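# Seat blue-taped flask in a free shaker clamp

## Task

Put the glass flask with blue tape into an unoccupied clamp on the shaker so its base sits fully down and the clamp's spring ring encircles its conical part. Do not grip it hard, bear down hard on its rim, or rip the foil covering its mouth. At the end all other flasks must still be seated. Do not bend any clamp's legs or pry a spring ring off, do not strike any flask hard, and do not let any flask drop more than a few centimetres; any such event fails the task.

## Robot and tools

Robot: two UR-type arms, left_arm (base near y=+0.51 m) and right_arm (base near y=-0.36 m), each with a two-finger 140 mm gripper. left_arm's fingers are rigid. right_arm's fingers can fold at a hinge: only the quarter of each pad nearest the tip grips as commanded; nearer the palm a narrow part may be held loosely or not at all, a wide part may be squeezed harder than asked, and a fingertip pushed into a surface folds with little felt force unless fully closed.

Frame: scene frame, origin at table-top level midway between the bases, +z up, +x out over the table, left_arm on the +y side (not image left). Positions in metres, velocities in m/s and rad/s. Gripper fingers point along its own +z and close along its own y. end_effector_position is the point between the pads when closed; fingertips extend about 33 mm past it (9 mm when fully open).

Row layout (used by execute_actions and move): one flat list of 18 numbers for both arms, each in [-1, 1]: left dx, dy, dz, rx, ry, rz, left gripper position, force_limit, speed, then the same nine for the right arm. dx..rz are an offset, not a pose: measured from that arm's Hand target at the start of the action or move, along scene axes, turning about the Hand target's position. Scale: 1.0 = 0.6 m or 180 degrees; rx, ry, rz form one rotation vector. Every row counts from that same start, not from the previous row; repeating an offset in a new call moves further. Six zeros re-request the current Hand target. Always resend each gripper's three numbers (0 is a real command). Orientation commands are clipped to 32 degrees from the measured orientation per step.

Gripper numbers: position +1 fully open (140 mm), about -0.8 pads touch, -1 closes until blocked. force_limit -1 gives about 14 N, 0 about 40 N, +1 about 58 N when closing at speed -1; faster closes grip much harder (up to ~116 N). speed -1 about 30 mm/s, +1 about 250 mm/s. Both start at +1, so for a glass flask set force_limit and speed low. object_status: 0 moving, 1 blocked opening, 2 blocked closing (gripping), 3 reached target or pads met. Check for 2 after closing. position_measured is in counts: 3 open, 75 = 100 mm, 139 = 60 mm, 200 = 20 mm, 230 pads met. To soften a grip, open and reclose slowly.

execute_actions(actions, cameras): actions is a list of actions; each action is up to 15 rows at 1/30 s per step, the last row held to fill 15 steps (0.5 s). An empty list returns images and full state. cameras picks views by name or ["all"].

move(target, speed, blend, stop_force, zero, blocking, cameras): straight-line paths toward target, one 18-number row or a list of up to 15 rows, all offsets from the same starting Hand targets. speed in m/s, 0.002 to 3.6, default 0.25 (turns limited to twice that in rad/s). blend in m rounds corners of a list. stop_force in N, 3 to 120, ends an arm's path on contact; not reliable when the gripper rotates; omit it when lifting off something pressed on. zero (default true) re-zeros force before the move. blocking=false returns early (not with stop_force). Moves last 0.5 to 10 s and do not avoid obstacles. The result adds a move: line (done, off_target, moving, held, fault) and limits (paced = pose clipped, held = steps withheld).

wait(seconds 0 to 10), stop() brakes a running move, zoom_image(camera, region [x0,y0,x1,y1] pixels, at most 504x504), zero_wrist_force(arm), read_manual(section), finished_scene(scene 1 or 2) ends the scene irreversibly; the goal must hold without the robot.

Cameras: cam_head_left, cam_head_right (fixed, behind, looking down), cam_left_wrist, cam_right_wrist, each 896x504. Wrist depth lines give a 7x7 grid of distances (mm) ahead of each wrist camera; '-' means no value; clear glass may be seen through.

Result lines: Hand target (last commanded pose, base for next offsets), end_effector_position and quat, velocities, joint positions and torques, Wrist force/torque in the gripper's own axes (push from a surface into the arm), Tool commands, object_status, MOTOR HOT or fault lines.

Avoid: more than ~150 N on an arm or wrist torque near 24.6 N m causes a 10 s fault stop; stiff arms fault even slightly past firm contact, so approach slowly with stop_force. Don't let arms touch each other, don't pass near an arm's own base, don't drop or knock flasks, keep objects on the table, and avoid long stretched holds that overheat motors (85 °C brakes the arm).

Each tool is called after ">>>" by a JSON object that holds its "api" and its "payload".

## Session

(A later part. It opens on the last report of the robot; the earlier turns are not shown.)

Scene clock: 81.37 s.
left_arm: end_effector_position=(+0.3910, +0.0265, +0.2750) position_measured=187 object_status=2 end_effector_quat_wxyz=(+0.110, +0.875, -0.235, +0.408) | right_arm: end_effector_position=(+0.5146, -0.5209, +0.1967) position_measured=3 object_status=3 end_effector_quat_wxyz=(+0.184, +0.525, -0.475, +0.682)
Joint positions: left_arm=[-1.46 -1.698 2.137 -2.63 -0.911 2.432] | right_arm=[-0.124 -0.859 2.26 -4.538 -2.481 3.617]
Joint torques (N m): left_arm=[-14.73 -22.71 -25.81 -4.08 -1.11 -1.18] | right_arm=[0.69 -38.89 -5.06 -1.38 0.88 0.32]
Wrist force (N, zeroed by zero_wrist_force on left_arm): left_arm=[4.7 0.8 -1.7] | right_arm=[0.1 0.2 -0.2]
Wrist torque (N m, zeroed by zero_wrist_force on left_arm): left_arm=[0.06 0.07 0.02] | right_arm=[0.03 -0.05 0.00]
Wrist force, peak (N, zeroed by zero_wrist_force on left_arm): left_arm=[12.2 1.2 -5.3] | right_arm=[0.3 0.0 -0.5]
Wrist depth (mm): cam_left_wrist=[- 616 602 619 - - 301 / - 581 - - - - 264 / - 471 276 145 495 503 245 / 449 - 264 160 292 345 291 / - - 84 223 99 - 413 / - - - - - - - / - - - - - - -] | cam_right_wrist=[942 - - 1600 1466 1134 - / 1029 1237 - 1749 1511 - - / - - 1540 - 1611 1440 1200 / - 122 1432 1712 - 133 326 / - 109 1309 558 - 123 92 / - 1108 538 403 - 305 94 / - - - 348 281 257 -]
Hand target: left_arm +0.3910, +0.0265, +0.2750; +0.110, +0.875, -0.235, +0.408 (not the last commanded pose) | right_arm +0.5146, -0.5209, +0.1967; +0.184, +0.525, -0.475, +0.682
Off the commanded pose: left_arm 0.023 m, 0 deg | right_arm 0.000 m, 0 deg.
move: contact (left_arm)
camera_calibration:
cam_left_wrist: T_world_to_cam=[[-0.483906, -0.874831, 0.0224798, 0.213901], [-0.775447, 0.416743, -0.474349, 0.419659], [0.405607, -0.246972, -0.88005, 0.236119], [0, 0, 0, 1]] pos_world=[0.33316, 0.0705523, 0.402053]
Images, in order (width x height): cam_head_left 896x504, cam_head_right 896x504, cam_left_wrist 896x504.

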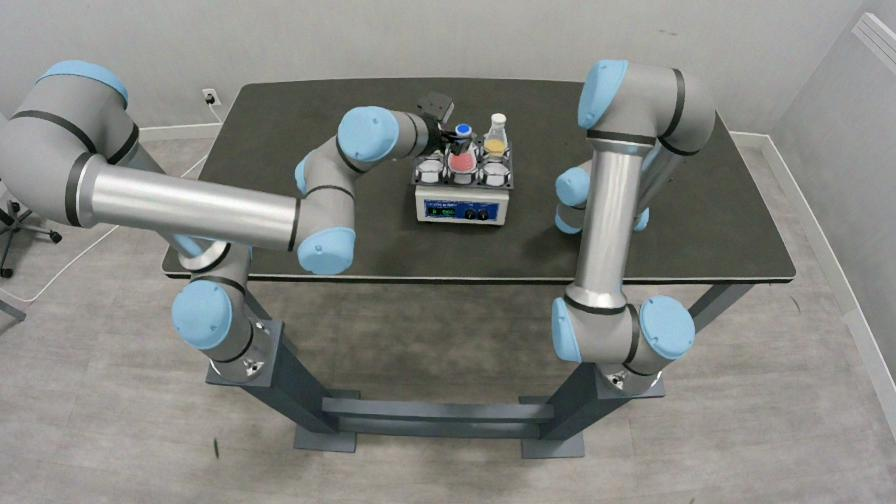

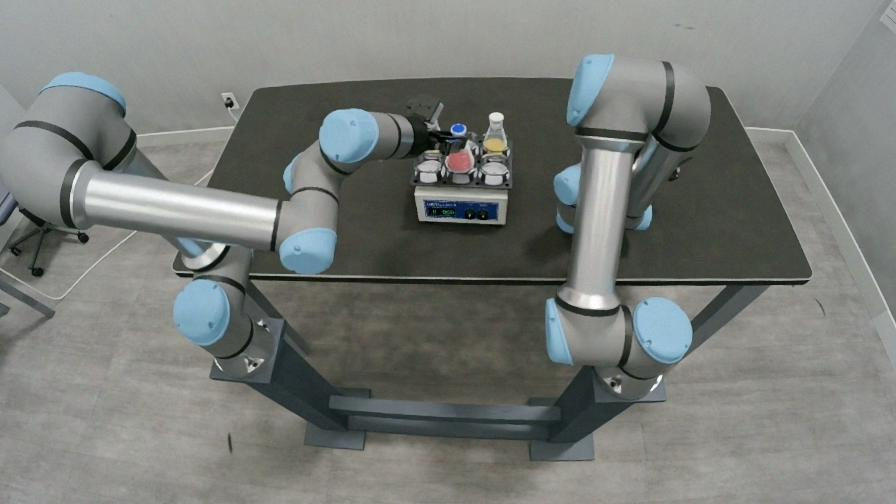

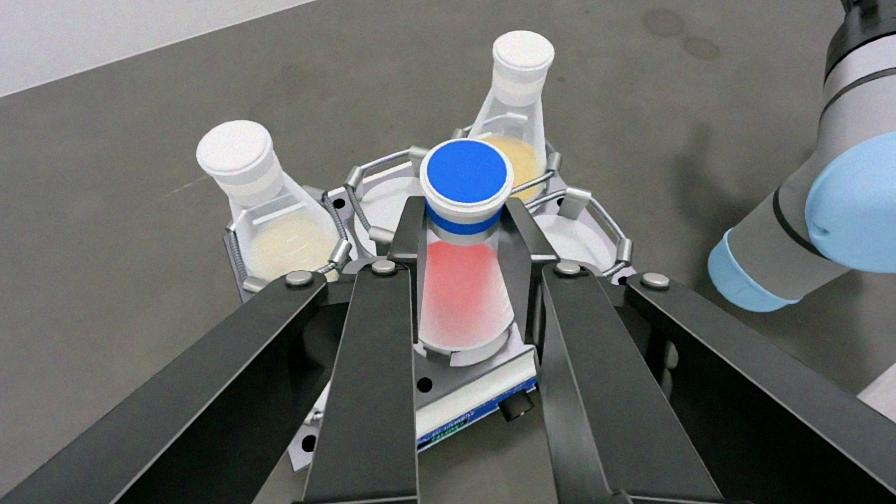

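>>> {"api": "move", "payload": {"target": [0,0,-0.025,0,0,0,-1,-1,-1,0,0,0,0,0,0,1,1,1], "speed": 0.01, "stop_force": 18, "zero": false, "cameras": ["cam_left_wrist","cam_head_left"]}}

>>> {"api": "zoom_image", "payload": {"camera": "cam_left_wrist", "region": [340, 130, 590, 380]}}

>>> {"api": "zoom_image", "payload": {"camera": "cam_head_left", "region": [425, 100, 505, 180]}}

Scene clock: 84.77 s.
left_arm: end_effector_position=(+0.3910, +0.0264, +0.2743) position_measured=187 object_status=2 end_effector_quat_wxyz=(+0.110, +0.875, -0.235, +0.408) | right_arm: end_effector_position=(+0.5146, -0.5209, +0.1967) position_measured=3 object_status=3 end_effector_quat_wxyz=(+0.184, +0.525, -0.475, +0.682)
Joint positions: left_arm=[-1.46 -1.697 2.139 -2.634 -0.911 2.432] | right_arm=[-0.124 -0.859 2.26 -4.538 -2.481 3.617]
Joint torques (N m): left_arm=[-13.8 -15.7 -19.33 -0.86 -2.75 -0.66] | right_arm=[0.37 -38.71 -4.37 -1.37 0.61 0.27]
Wrist force (N, zeroed by zero_wrist_force on left_arm): left_arm=[15.9 2.5 -6.8] | right_arm=[0.3 -0.1 -0.3]
Wrist torque (N m, zeroed by zero_wrist_force on left_arm): left_arm=[0.10 0.05 0.00] | right_arm=[-0.03 -0.06 0.01]
Wrist force, peak (N, zeroed by zero_wrist_force on left_arm): left_arm=[23.0 2.9 -10.0] | right_arm=[0.4 -0.1 -0.4]
Wrist depth (mm): cam_left_wrist=[- - - 573 616 - 310 / 537 548 - 547 538 549 278 / - - 277 145 301 501 245 / - 283 - 163 121 372 264 / 403 - 84 224 99 - - / - - - - - - - / - - - - - - -] | cam_right_wrist=[- 1324 1345 - 1493 1218 - / - 1051 - 1689 - - - / - - 1376 1800 1590 1493 1172 / - 117 - 1855 - 133 - / - 109 1256 591 416 123 92 / - - - - 346 293 94 / - - 390 333 289 254 -]
Hand target: left_arm +0.3910, +0.0264, +0.2743; +0.110, +0.875, -0.235, +0.408 (not the last commanded pose) | right_arm +0.5146, -0.5209, +0.1967; +0.184, +0.525, -0.475, +0.682
Off the commanded pose: left_arm 0.014 m, 0 deg | right_arm 0.000 m, 0 deg.
move: contact (left_arm)
camera_calibration:
cam_left_wrist: T_world_to_cam=[[-0.484005, -0.87476, 0.0231181, 0.213692], [-0.775385, 0.416476, -0.474685, 0.419411], [0.405607, -0.247675, -0.879852, 0.235384], [0, 0, 0, 1]] pos_world=[0.33316, 0.0705535, 0.40125]
Images, in order (width x height): cam_head_left 896x504, cam_left_wrist 896x504.

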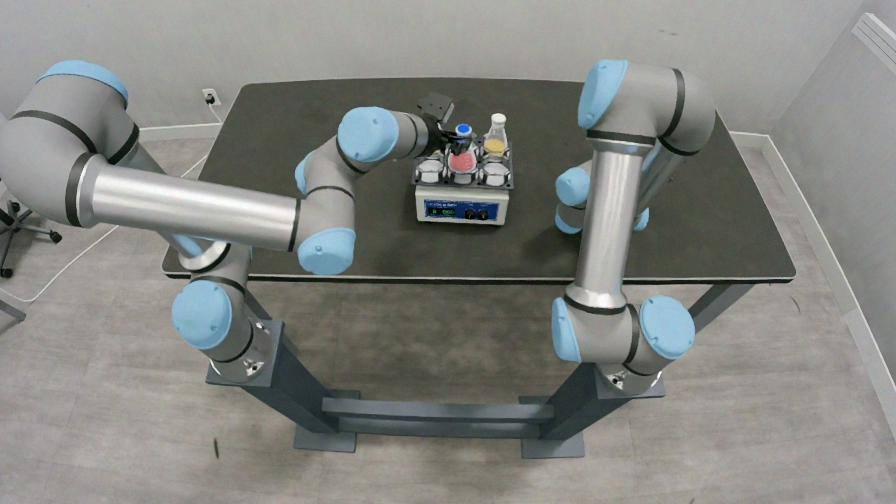

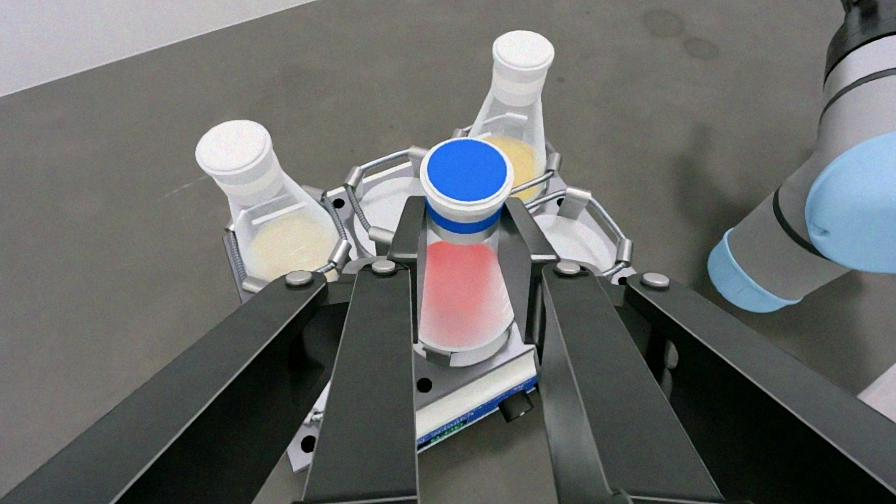

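Scaled by 2.016 from the camera's 896x504 image, which has a finer 1280x720 frame.

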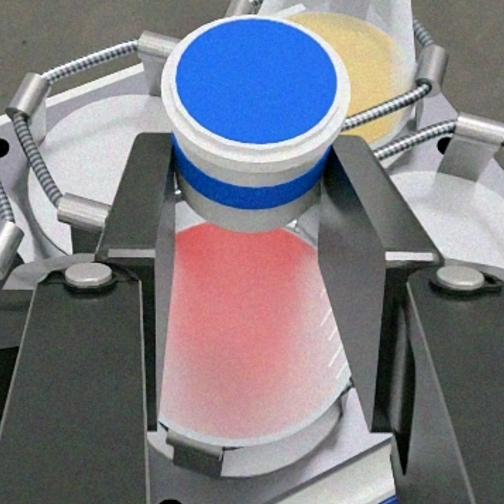

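Scaled by 6.300 from the camera's 896x504 image, which has a finer 1280x720 frame.

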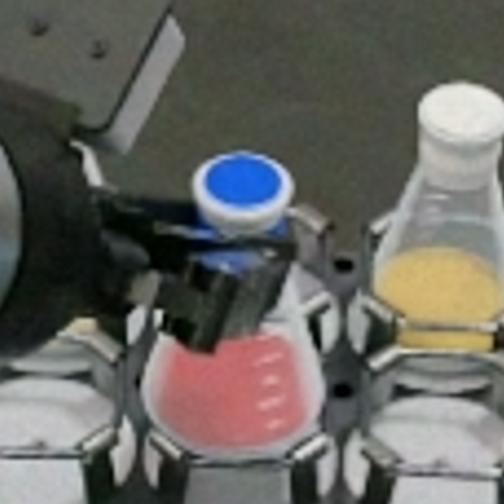

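>>> {"api": "move", "payload": {"target": [[0,0,0.005,0,0,0,-1,-1,-1,0,0,0,0,0,0,1,1,1],[0.0022,-0.0042,0.005,0,0,0,-1,-1,-1,0,0,0,0,0,0,1,1,1]], "speed": 0.02}}

>>> {"api": "move", "payload": {"target": [0,0,-0.05,0,0,0,-1,-1,-1,0,0,0,0,0,0,1,1,1], "speed": 0.008, "stop_force": 15, "cameras": ["cam_left_wrist","cam_head_left"]}}

>>> {"api": "zoom_image", "payload": {"camera": "cam_left_wrist", "region": [340, 130, 590, 380]}}

Scene clock: 90.80 s.
left_arm: end_effector_position=(+0.3924, +0.0238, +0.2774) position_measured=187 object_status=2 end_effector_quat_wxyz=(+0.110, +0.875, -0.235, +0.408) | right_arm: end_effector_position=(+0.5146, -0.5209, +0.1967) position_measured=3 object_status=3 end_effector_quat_wxyz=(+0.184, +0.525, -0.475, +0.682)
Joint positions: left_arm=[-1.457 -1.692 2.127 -2.628 -0.913 2.435] | right_arm=[-0.124 -0.859 2.26 -4.538 -2.481 3.617]
Joint torques (N m): left_arm=[3.94 -26.25 -14.64 -3.5 0.73 -0.84] | right_arm=[0.33 -38.89 -5.78 -1.45 0.77 0.24]
Wrist force (N, zeroed by zero_wrist_force on left_arm): left_arm=[0.7 0.6 0.4] | right_arm=[0.2 0.0 -0.1]
Wrist torque (N m, zeroed by zero_wrist_force on left_arm): left_arm=[0.12 -0.16 0.01] | right_arm=[-0.01 -0.06 0.00]
Wrist force, peak (N, zeroed by zero_wrist_force on left_arm): left_arm=[16.4 2.1 -7.0] | right_arm=[0.6 0.0 -0.3]
Wrist depth (mm): cam_left_wrist=[1009 - - - 663 - 305 / 539 - 572 529 - 552 263 / 488 483 281 145 292 - 245 / - 455 240 161 133 336 266 / - - 84 224 99 341 - / - - - - - - - / - - - - - - -] | cam_right_wrist=[1024 - - - 1376 1230 - / - - - 1975 1407 1243 1262 / - 1134 - - 1928 1540 - / - 117 - - - 133 335 / - 109 - - - 116 92 / - - - - - 287 94 / - - 398 - 284 256 -]
Hand target: left_arm +0.3924, +0.0239, +0.2773; +0.110, +0.875, -0.235, +0.408 | right_arm +0.5146, -0.5209, +0.1967; +0.184, +0.525, -0.475, +0.682
Off the commanded pose: left_arm 0.000 m, 0 deg | right_arm 0.000 m, 0 deg.
move: done

Scene clock: 92.47 s.
left_arm: end_effector_position=(+0.3924, +0.0239, +0.2722) position_measured=187 object_status=2 end_effector_quat_wxyz=(+0.110, +0.875, -0.235, +0.408) | right_arm: end_effector_position=(+0.5146, -0.5209, +0.1967) position_measured=3 object_status=3 end_effector_quat_wxyz=(+0.184, +0.525, -0.475, +0.682)
Joint positions: left_arm=[-1.457 -1.686 2.137 -2.644 -0.913 2.435] | right_arm=[-0.124 -0.859 2.26 -4.538 -2.481 3.617]
Joint torques (N m): left_arm=[-1.95 -17.77 -19.78 -0.13 -2.57 -1.61] | right_arm=[1.21 -39.44 -5.53 -1.45 0.7 0.58]
Wrist force (N, zeroed by zero_wrist_force on left_arm): left_arm=[15.4 1.8 -5.4] | right_arm=[0.1 -0.2 -0.1]
Wrist torque (N m, zeroed by zero_wrist_force on left_arm): left_arm=[0.03 -0.09 0.01] | right_arm=[-0.04 -0.03 0.00]
Wrist force, peak (N, zeroed by zero_wrist_force on left_arm): left_arm=[20.7 2.4 -8.0] | right_arm=[0.4 -0.3 -0.4]
Wrist depth (mm): cam_left_wrist=[- - - 643 226 - 310 / 545 - 605 - - - 262 / - - 266 147 495 540 243 / - - 270 162 254 344 261 / - - 84 223 99 344 - / - - - - - - - / - - - - - - -] | cam_right_wrist=[1118 - - - 1249 1302 - / - 1134 - 1677 - 1331 - / - 1134 1440 1643 1749 1449 - / 949 117 - - - 133 351 / - 109 1338 - - 116 92 / - 1093 - 482 324 293 94 / - - - - 287 259 -]
Hand target: left_arm +0.3924, +0.0239, +0.2722; +0.110, +0.875, -0.235, +0.408 (not the last commanded pose) | right_arm +0.5146, -0.5209, +0.1967; +0.184, +0.525, -0.475, +0.682
Off the commanded pose: left_arm 0.025 m, 0 deg | right_arm 0.000 m, 0 deg.
move: contact (left_arm)
camera_calibration:
cam_left_wrist: T_world_to_cam=[[-0.483793, -0.87487, 0.0233916, 0.212058], [-0.775367, 0.416066, -0.475074, 0.420716], [0.405896, -0.247974, -0.879635, 0.232184], [0, 0, 0, 1]] pos_world=[0.334559, 0.0680533, 0.399148]
Images, in order (width x height): cam_head_left 896x504, cam_left_wrist 896x504.

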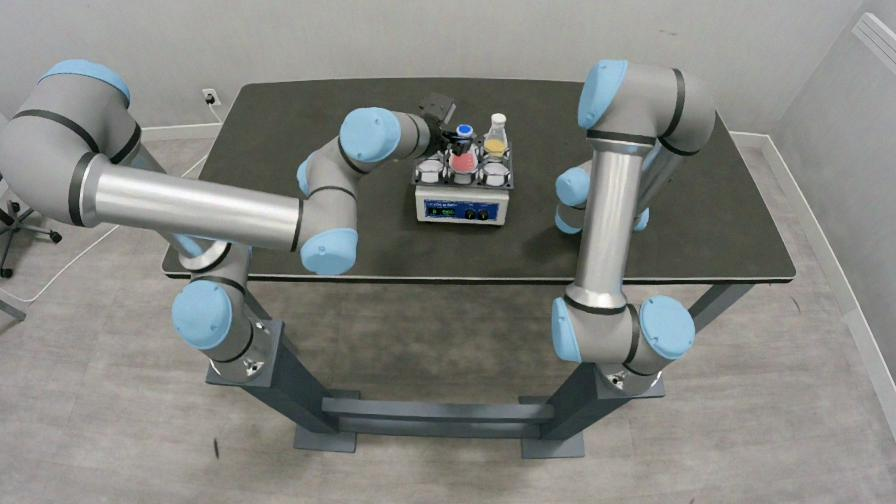

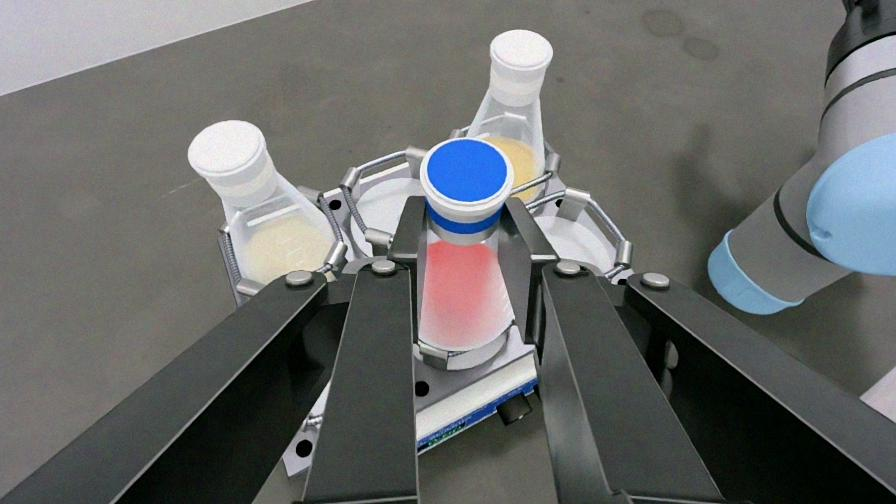

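Scaled by 2.016 from the camera's 896x504 image, which has a finer 1280x720 frame.

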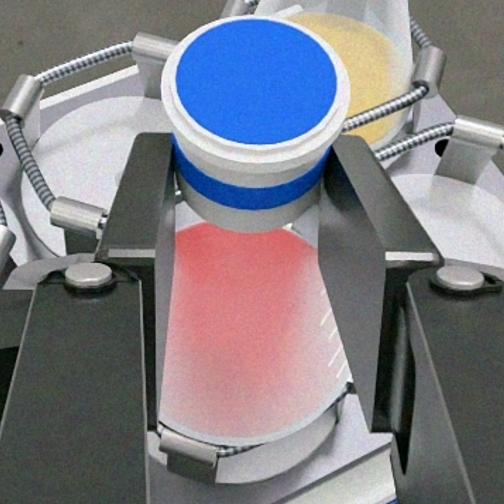

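>>> {"api": "move", "payload": {"target": [0.0017,-0.002,-0.03,0,0,0,-1,-1,-1,0,0,0,0,0,0,1,1,1], "speed": 0.006, "stop_force": 24, "zero": false, "cameras": ["cam_left_wrist"]}}

>>> {"api": "zoom_image", "payload": {"camera": "cam_left_wrist", "region": [340, 130, 590, 380]}}

Scene clock: 96.43 s.
left_arm: end_effector_position=(+0.3928, +0.0235, +0.2660) position_measured=187 object_status=2 end_effector_quat_wxyz=(+0.110, +0.875, -0.234, +0.408) | right_arm: end_effector_position=(+0.5146, -0.5209, +0.1967) position_measured=3 object_status=3 end_effector_quat_wxyz=(+0.184, +0.525, -0.475, +0.682)
Joint positions: left_arm=[-1.456 -1.677 2.147 -2.664 -0.913 2.435] | right_arm=[-0.124 -0.859 2.26 -4.538 -2.481 3.617]
Joint torques (N m): left_arm=[-1.63 -19.95 -23.5 -2.56 -0.03 -1.09] | right_arm=[0.44 -38.46 -5.48 -1.33 0.7 0.41]
Wrist force (N, zeroed by zero_wrist_force on left_arm): left_arm=[9.2 -2.8 -7.3] | right_arm=[0.1 -0.3 -0.3]
Wrist torque (N m, zeroed by zero_wrist_force on left_arm): left_arm=[0.32 -0.10 0.14] | right_arm=[-0.06 -0.03 0.01]
Wrist force, peak (N, zeroed by zero_wrist_force on left_arm): left_arm=[25.8 3.0 -10.2] | right_arm=[0.6 0.2 -0.2]
Wrist depth (mm): cam_left_wrist=[1098 - - - - 694 287 / - - 534 537 - - 260 / - - 284 145 - - 241 / - - 100 161 251 365 287 / - - 84 221 99 357 401 / - - - - - - - / - - - - - - -] | cam_right_wrist=[- - 1737 1484 1484 1237 - / 907 - - 1712 1493 1296 1269 / 1003 - - - 1632 - 1172 / - 117 1399 - - 133 361 / - 109 1570 518 - 123 92 / - - - 414 - 290 94 / - - - 334 281 252 -]
Hand target: left_arm +0.3928, +0.0234, +0.2660; +0.110, +0.875, -0.234, +0.408 (not the last commanded pose) | right_arm +0.5146, -0.5209, +0.1967; +0.184, +0.525, -0.475, +0.682
Off the commanded pose: left_arm 0.012 m, 0 deg | right_arm 0.000 m, 0 deg.
move: contact (left_arm)
camera_calibration:
cam_left_wrist: T_world_to_cam=[[-0.483679, -0.87493, 0.0235109, 0.211965], [-0.775381, 0.415876, -0.475217, 0.41832], [0.406004, -0.248082, -0.879555, 0.226408], [0, 0, 0, 1]] pos_world=[0.334958, 0.0676532, 0.392948]
Images, in order (width x height): cam_left_wrist 896x504.

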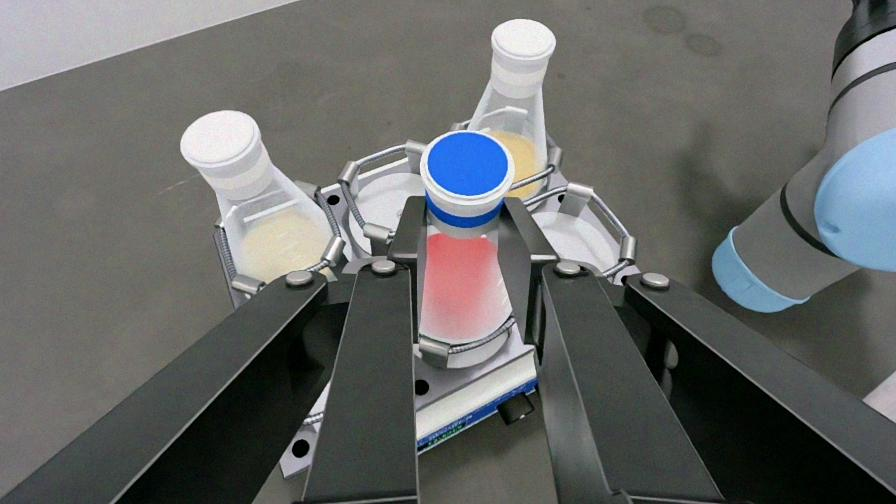

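Scaled by 2.016 from the camera's 896x504 image, which has a finer 1280x720 frame.

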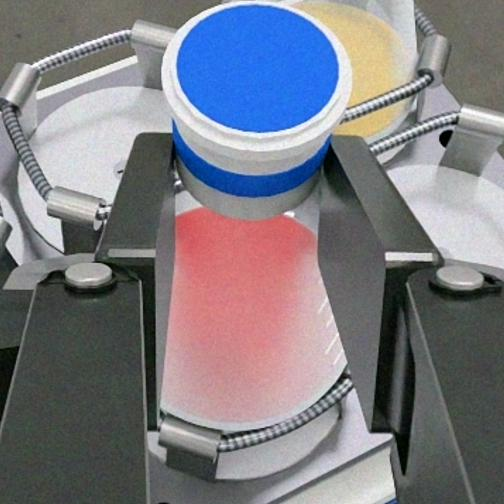

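>>> {"api": "wait", "payload": {"seconds": 0.1, "cameras": ["cam_head_left","cam_head_right","cam_left_wrist"]}}

>>> {"api": "zoom_image", "payload": {"camera": "cam_head_left", "region": [435, 110, 495, 190]}}

>>> {"api": "zoom_image", "payload": {"camera": "cam_head_right", "region": [435, 110, 495, 190]}}

>>> {"api": "zoom_image", "payload": {"camera": "cam_left_wrist", "region": [400, 260, 540, 390]}}

Scene clock: 100.93 s.
left_arm: end_effector_position=(+0.3928, +0.0234, +0.2660) position_measured=187 object_status=2 end_effector_quat_wxyz=(+0.110, +0.875, -0.234, +0.408) | right_arm: end_effector_position=(+0.5146, -0.5209, +0.1967) position_measured=3 object_status=3 end_effector_quat_wxyz=(+0.184, +0.525, -0.475, +0.682)
Joint positions: left_arm=[-1.456 -1.677 2.147 -2.664 -0.913 2.435] | right_arm=[-0.124 -0.859 2.26 -4.538 -2.481 3.617]
Joint torques (N m): left_arm=[-16.75 -20.05 -23.39 -2.51 0.13 -1.29] | right_arm=[1.6 -38.32 -5.34 -1.37 0.71 0.52]
Wrist force (N, zeroed by zero_wrist_force on left_arm): left_arm=[8.6 -2.7 -7.2] | right_arm=[-0.1 -0.1 0.1]
Wrist torque (N m, zeroed by zero_wrist_force on left_arm): left_arm=[0.33 -0.04 0.14] | right_arm=[-0.03 0.00 0.00]
Wrist force, peak (N, zeroed by zero_wrist_force on left_arm): left_arm=[9.7 -2.9 -7.9] | right_arm=[0.4 -0.2 -0.4]
Wrist depth (mm): cam_left_wrist=[- 600 597 - 623 - 295 / - 547 535 535 - 547 258 / - - 295 146 - 482 240 / 423 - 263 162 244 341 288 / - - 84 220 99 358 - / - - - - - - - / - - - 345 - - -] | cam_right_wrist=[- 1194 - 1712 1399 1243 - / - 1224 - 1814 1560 1224 - / - 1206 - 1913 1622 1457 - / - 117 - - 1883 133 - / - 109 - - 440 123 92 / - 1155 - - 328 291 94 / - - - 346 288 257 -]
Hand target: left_arm +0.3928, +0.0234, +0.2660; +0.110, +0.875, -0.234, +0.408 (not the last commanded pose) | right_arm +0.5146, -0.5209, +0.1967; +0.184, +0.525, -0.475, +0.682
Tool commands: left_gripper/position=-1.0 left_gripper/force_limit=-1.0 left_gripper/speed=-1.0 right_gripper/position=+1.0 right_gripper/force_limit=+1.0 right_gripper/speed=+1.0
Off the commanded pose: left_arm 0.012 m, 0 deg | right_arm 0.000 m, 0 deg.
wait: 0.10 s; at rest from the start
camera_calibration:
cam_left_wrist: T_world_to_cam=[[-0.483782, -0.874872, 0.0235449, 0.211935], [-0.775322, 0.415943, -0.475255, 0.418234], [0.405994, -0.248175, -0.879533, 0.226449], [0, 0, 0, 1]] pos_world=[0.334859, 0.0676536, 0.392947]
Images, in order (width x height): cam_head_left 896x504, cam_head_right 896x504, cam_left_wrist 896x504.

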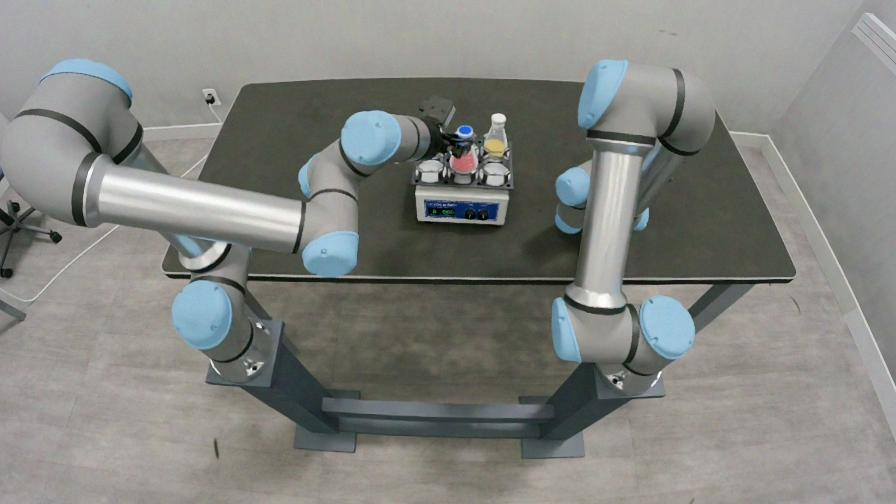

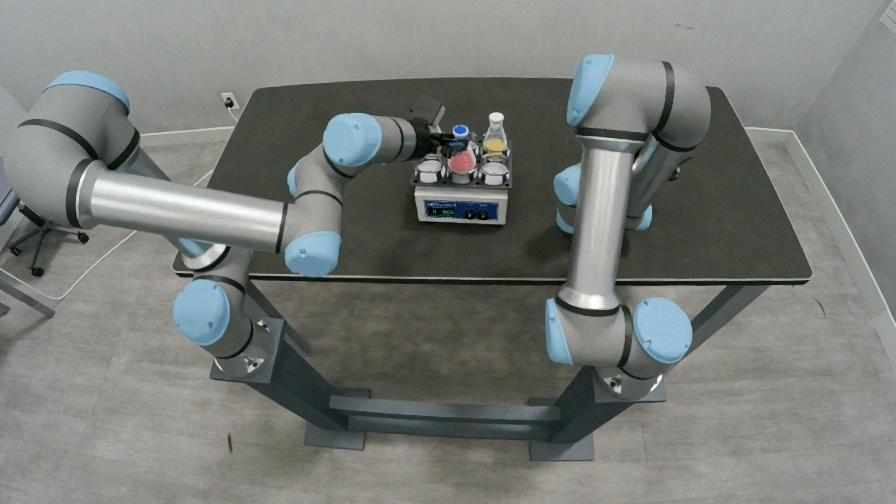

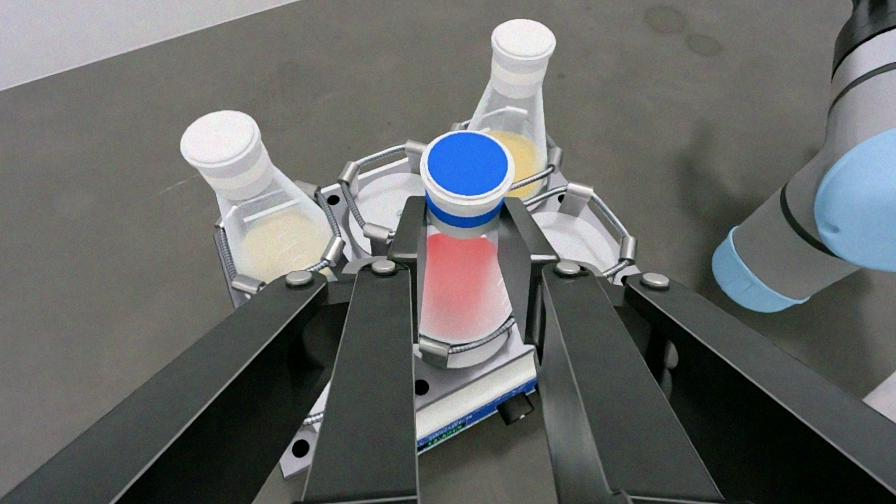

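Scaled by 6.300 from the camera's 896x504 image, which has a finer 1280x720 frame.

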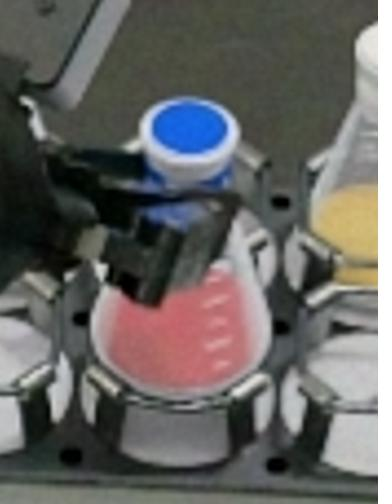

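Scaled by 6.300 from the camera's 896x504 image, which has a finer 1280x720 frame.

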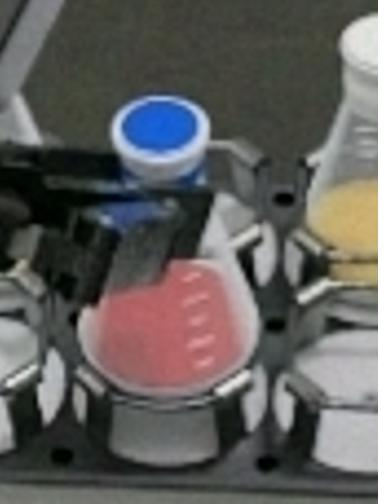

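Scaled by 3.600 from the camera's 896x504 image, which has a finer 1280x720 frame.

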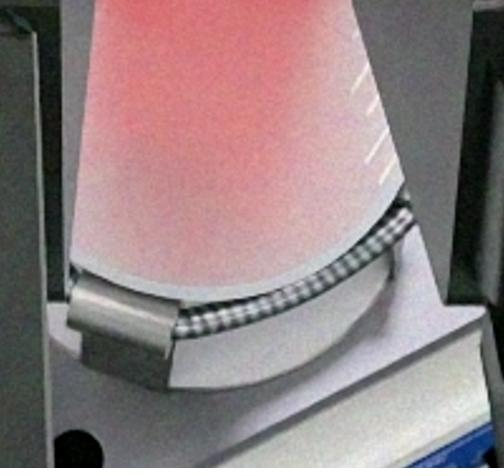

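>>> {"api": "move", "payload": {"target": [0,0,0,0,0,0,-1,-1,-1,-0.2043,0.5865,0.1405,-0.2034,0.0261,0.7588,1,1,1], "speed": 0.3, "cameras": ["cam_right_wrist","cam_head_left"]}}

Scene clock: 117.73 s.
left_arm: end_effector_position=(+0.3928, +0.0234, +0.2660) position_measured=187 object_status=2 end_effector_quat_wxyz=(+0.110, +0.875, -0.234, +0.408) | right_arm: end_effector_position=(+0.4871, -0.4417, +0.2156) position_measured=3 object_status=3 end_effector_quat_wxyz=(+0.042, +0.623, -0.273, +0.732)
Joint positions: left_arm=[-1.456 -1.677 2.147 -2.664 -0.913 2.435] | right_arm=[-0.391 -0.816 2.642 -5.044 -1.686 3.489]
Joint torques (N m): left_arm=[-15.9 -20.03 -23.45 -2.47 0.28 -1.17] | right_arm=[10.81 -43.59 -4.24 -3.92 -1.33 0.06]
Wrist force (N, zeroed by zero_wrist_force on left_arm): left_arm=[9.2 -2.9 -7.5] | right_arm=[-0.7 -0.3 -0.4]
Wrist torque (N m, zeroed by zero_wrist_force on left_arm): left_arm=[0.32 -0.07 0.14] | right_arm=[-0.06 0.15 0.06]
Wrist force, peak (N, zeroed by zero_wrist_force on left_arm): left_arm=[9.6 -3.0 -7.7] | right_arm=[1.2 3.2 -0.9]
Wrist depth (mm): cam_left_wrist=[- - 641 590 - 610 586 / - - - 545 533 - - / - 256 298 146 301 - - / 443 - 264 229 251 - - / 402 - 84 223 99 - 407 / - - - 244 - - - / - - - - - - -] | cam_right_wrist=[- - 1177 1296 - 1521 1338 / - - - - - - - / - - - - - - - / - 122 - - - 133 - / - 109 - - - 116 92 / - 1177 - - - 336 94 / - - - - 317 290 -]
Hand target: left_arm +0.3928, +0.0234, +0.2660; +0.110, +0.875, -0.234, +0.408 | right_arm +0.4871, -0.4417, +0.2157; +0.042, +0.622, -0.273, +0.732 (not the last commanded pose)
Off the commanded pose: left_arm 0.000 m, 0 deg | right_arm 0.296 m, 110 deg.
move: held (right_arm; a check stopped the path); limits=held
pose unreachable (right arm): on one or more control steps of this call, first in action 0 (counted from 0), this arm could not follow its commanded pose, so it was not sent that pose on those steps. It may still have moved: this result reports where it is.
cause: moving toward the commanded pose would bring two parts of the arm too close to each other (joints 3 (elbow) to 5 (wrist 2) lie between them).
camera_calibration:
cam_right_wrist: T_world_to_cam=[[-0.428096, -0.839019, -0.335829, -0.0855202], [-0.0907365, 0.409628, -0.907729, 0.423509], [0.899167, -0.358123, -0.251489, -0.39537], [0, 0, 0, 1]] pos_world=[0.35732, -0.386825, 0.25628]
Images, in order (width x height): cam_head_left 896x504, cam_right_wrist 896x504.

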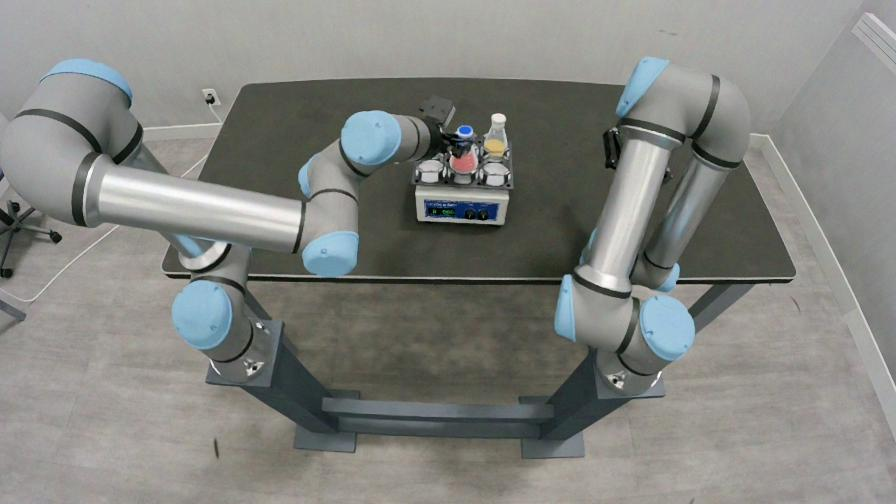

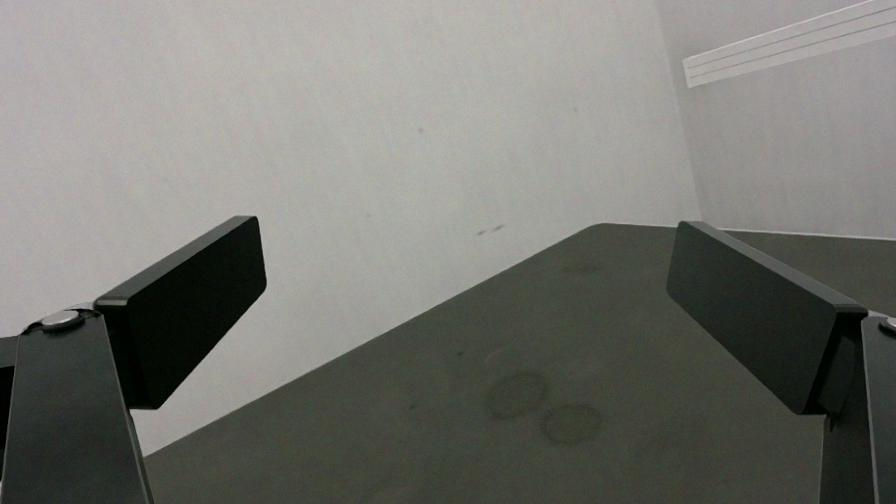

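>>> {"api": "move", "payload": {"target": [[0,0,0,0,0,0,-1,-1,-1,0.3215,0.036,0.1405,-0.053,0.007,0.2,1,1,1],[0,0,0,0,0,0,-1,-1,-1,0.105,0.236,0.174,-0.1056,0.0134,0.395,1,1,1],[0,0,0,0,0,0,-1,-1,-1,-0.1585,0.4545,0.1088,-0.1584,0.0201,0.5928,1,1,1]], "speed": 0.3, "blend": 0.03, "cameras": ["cam_right_wrist","cam_head_left"]}}

Scene clock: 125.10 s.
left_arm: end_effector_position=(+0.3928, +0.0234, +0.2660) position_measured=187 object_status=2 end_effector_quat_wxyz=(+0.110, +0.875, -0.234, +0.408) | right_arm: end_effector_position=(+0.3921, -0.1691, +0.2811) position_measured=3 object_status=3 end_effector_quat_wxyz=(-0.417, +0.582, +0.494, +0.492)
Joint positions: left_arm=[-1.456 -1.677 2.147 -2.664 -0.913 2.435] | right_arm=[-0.71 -1.21 2.169 -4.435 0.536 3.43]
Joint torques (N m): left_arm=[-17.38 -19.66 -23.87 -2.55 -0.08 -1.08] | right_arm=[2.43 -18.81 0.49 3.73 0.71 -2.1]
Wrist force (N, zeroed by zero_wrist_force on left_arm): left_arm=[8.9 -2.6 -7.2] | right_arm=[-0.5 -0.9 -0.3]
Wrist torque (N m, zeroed by zero_wrist_force on left_arm): left_arm=[0.37 -0.07 0.14] | right_arm=[-0.18 0.07 -0.05]
Wrist force, peak (N, zeroed by zero_wrist_force on left_arm): left_arm=[9.6 -2.9 -7.8] | right_arm=[-1.4 0.0 -1.9]
Wrist depth (mm): cam_left_wrist=[902 - - - - 610 634 / - - 543 533 - 535 - / 472 - 299 145 278 - 492 / - - 267 229 250 - 438 / 398 - 84 222 100 - 408 / - - - - - - - / - - - - - - -] | cam_right_wrist=[2111 664 286 2751 2332 - - / 2847 676 284 332 - 1440 - / 2633 731 2246 302 - - 1316 / 2246 127 - 352 386 133 1296 / - 109 531 320 312 116 92 / - 1324 452 284 290 427 94 / - 1262 - 302 319 363 -]
Hand target: left_arm +0.3928, +0.0234, +0.2660; +0.110, +0.875, -0.234, +0.408 | right_arm +0.3920, -0.1690, +0.2810; -0.418, +0.582, +0.494, +0.492
Off the commanded pose: left_arm 0.000 m, 0 deg | right_arm 0.000 m, 0 deg.
move: done
camera_calibration:
cam_right_wrist: T_world_to_cam=[[0.982518, -0.185188, 0.0190984, -0.417754], [-0.0738489, -0.481852, -0.873135, 0.195526], [0.170897, 0.85646, -0.487104, 0.361318], [0, 0, 0, 1]] pos_world=[0.363142, -0.292603, 0.354699]
Images, in order (width x height): cam_head_left 896x504, cam_right_wrist 896x504.

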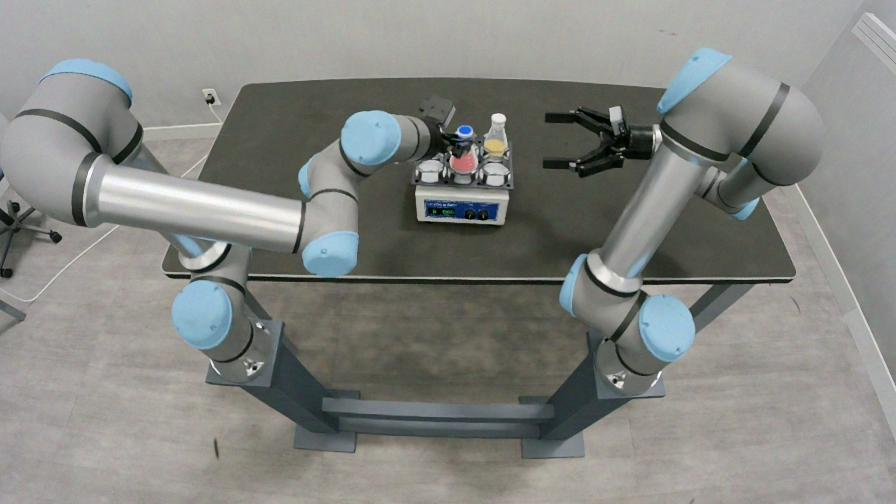

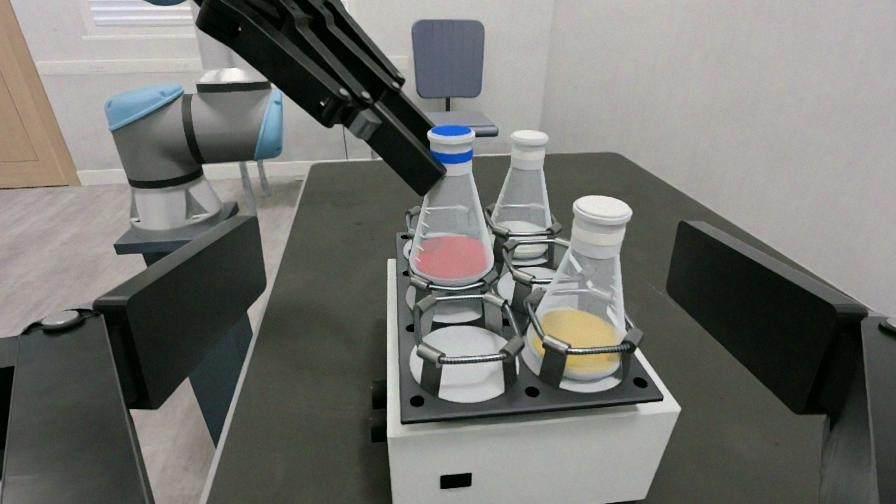

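Excellent view.

>>> {"api": "zoom_image", "payload": {"camera": "cam_right_wrist", "region": [370, 110, 570, 310]}}

>>> {"api": "zoom_image", "payload": {"camera": "cam_right_wrist", "region": [390, 220, 550, 380]}}

Scaled by 2.520 from the camera's 896x504 image, which has a finer 1280x720 frame.

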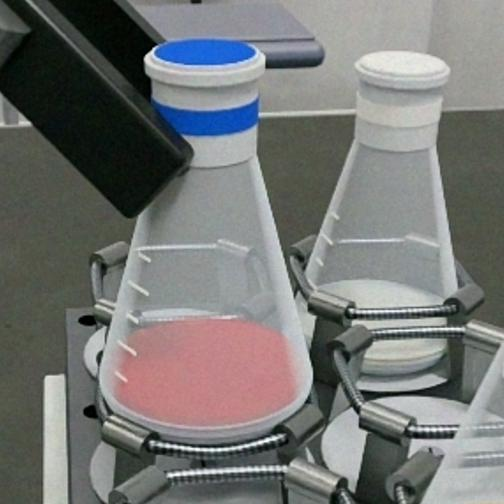

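Scaled by 3.150 from the camera's 896x504 image, which has a finer 1280x720 frame.

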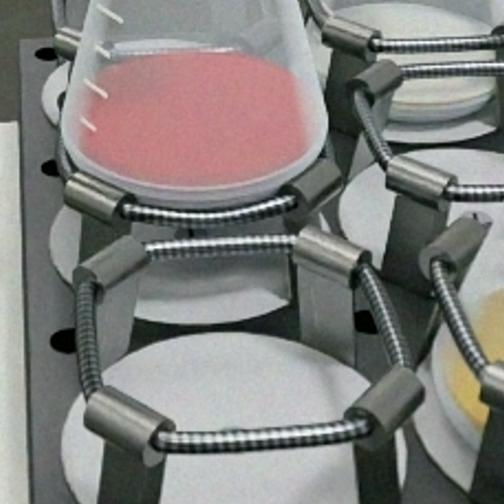

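>>> {"api": "move", "payload": {"target": [0,0,-0.03,0,0,0,-1,-1,-1,0,0,0,0,0,0,1,1,1], "speed": 0.006, "stop_force": 24, "zero": false, "cameras": ["cam_left_wrist","cam_right_wrist"]}}

>>> {"api": "zoom_image", "payload": {"camera": "cam_right_wrist", "region": [370, 110, 570, 310]}}

>>> {"api": "zoom_image", "payload": {"camera": "cam_left_wrist", "region": [340, 130, 590, 380]}}

Scene clock: 130.00 s.
left_arm: end_effector_position=(+0.3929, +0.0234, +0.2654) position_measured=187 object_status=2 end_effector_quat_wxyz=(+0.110, +0.875, -0.234, +0.408) | right_arm: end_effector_position=(+0.3920, -0.1690, +0.2810) position_measured=3 object_status=3 end_effector_quat_wxyz=(-0.418, +0.582, +0.494, +0.492)
Joint positions: left_arm=[-1.457 -1.676 2.148 -2.667 -0.913 2.435] | right_arm=[-0.71 -1.209 2.169 -4.434 0.537 3.43]
Joint torques (N m): left_arm=[-15.96 -14.76 -18.99 -0.07 -3.77 -0.85] | right_arm=[9.1 -14.38 -0.24 3.36 2.15 -1.92]
Wrist force (N, zeroed by zero_wrist_force on left_arm): left_arm=[16.0 -3.3 -15.3] | right_arm=[-0.6 -0.9 0.0]
Wrist torque (N m, zeroed by zero_wrist_force on left_arm): left_arm=[0.41 0.01 0.15] | right_arm=[-0.19 0.09 -0.05]
Wrist force, peak (N, zeroed by zero_wrist_force on left_arm): left_arm=[20.6 -3.9 -21.1] | right_arm=[-0.7 -1.3 0.1]
Wrist depth (mm): cam_left_wrist=[1014 1001 621 590 - - 623 / - - - 540 - 512 593 / - 253 278 145 303 501 - / 432 - 267 229 250 427 - / - - 84 222 100 - - / - - - 244 - - 389 / - - - 351 - - -] | cam_right_wrist=[2551 676 287 2881 - - - / 2354 684 285 2605 - - 1353 / 2915 733 2551 304 1012 - - / 2310 127 - 369 387 143 1256 / - 109 551 320 306 123 92 / - 1331 454 284 285 309 94 / - 1200 380 303 317 392 -]
Hand target: left_arm +0.3929, +0.0234, +0.2654; +0.110, +0.875, -0.234, +0.408 (not the last commanded pose) | right_arm +0.3920, -0.1690, +0.2810; -0.418, +0.582, +0.494, +0.492
Off the commanded pose: left_arm 0.017 m, 0 deg | right_arm 0.000 m, 0 deg.
move: contact (left_arm)
camera_calibration:
cam_left_wrist: T_world_to_cam=[[-0.483668, -0.874925, 0.0239135, 0.211818], [-0.775271, 0.415578, -0.475657, 0.41819], [0.406226, -0.2486, -0.879306, 0.225741], [0, 0, 0, 1]] pos_world=[0.334958, 0.0676539, 0.392345]
cam_right_wrist: T_world_to_cam=[[0.982579, -0.184893, 0.0187956, -0.417584], [-0.0739619, -0.481817, -0.873145, 0.195581], [0.170495, 0.856544, -0.487098, 0.361486], [0, 0, 0, 1]] pos_world=[0.363143, -0.292603, 0.354699]
Images, in order (width x height): cam_left_wrist 896x504, cam_right_wrist 896x504.

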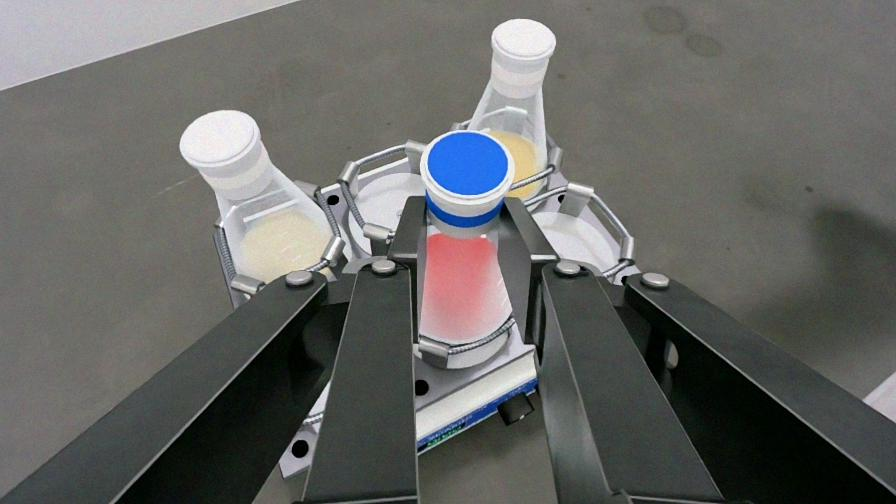

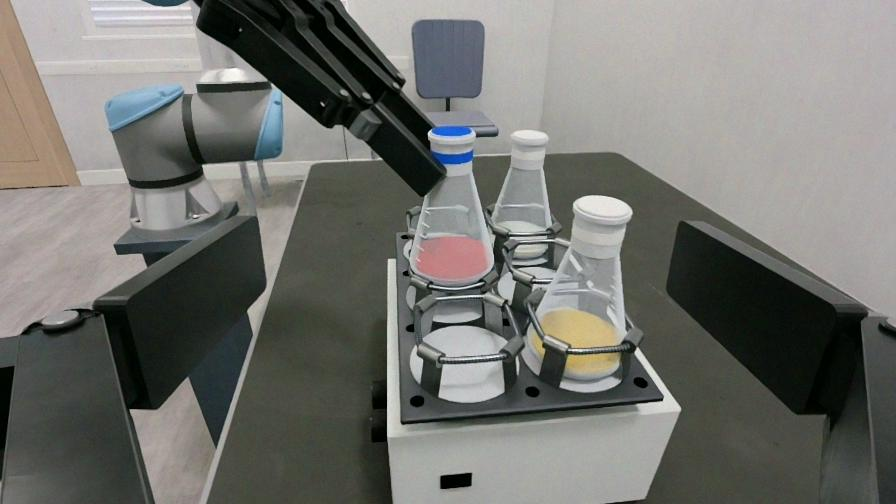

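Scaled by 2.520 from the camera's 896x504 image, which has a finer 1280x720 frame.

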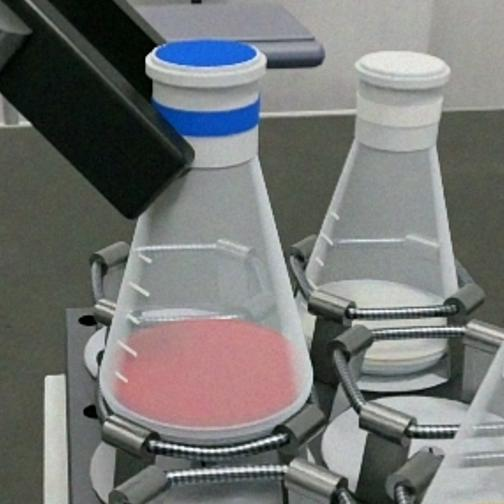

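Scaled by 2.016 from the camera's 896x504 image, which has a finer 1280x720 frame.

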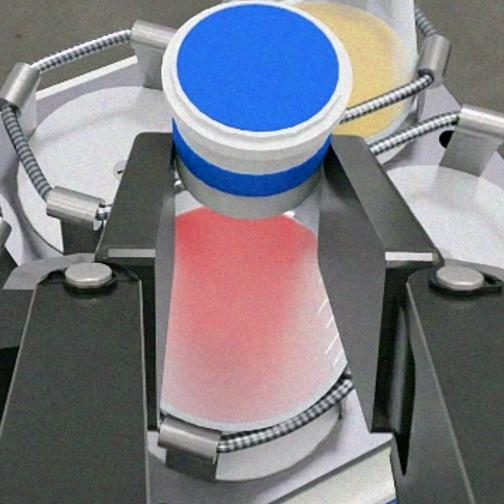

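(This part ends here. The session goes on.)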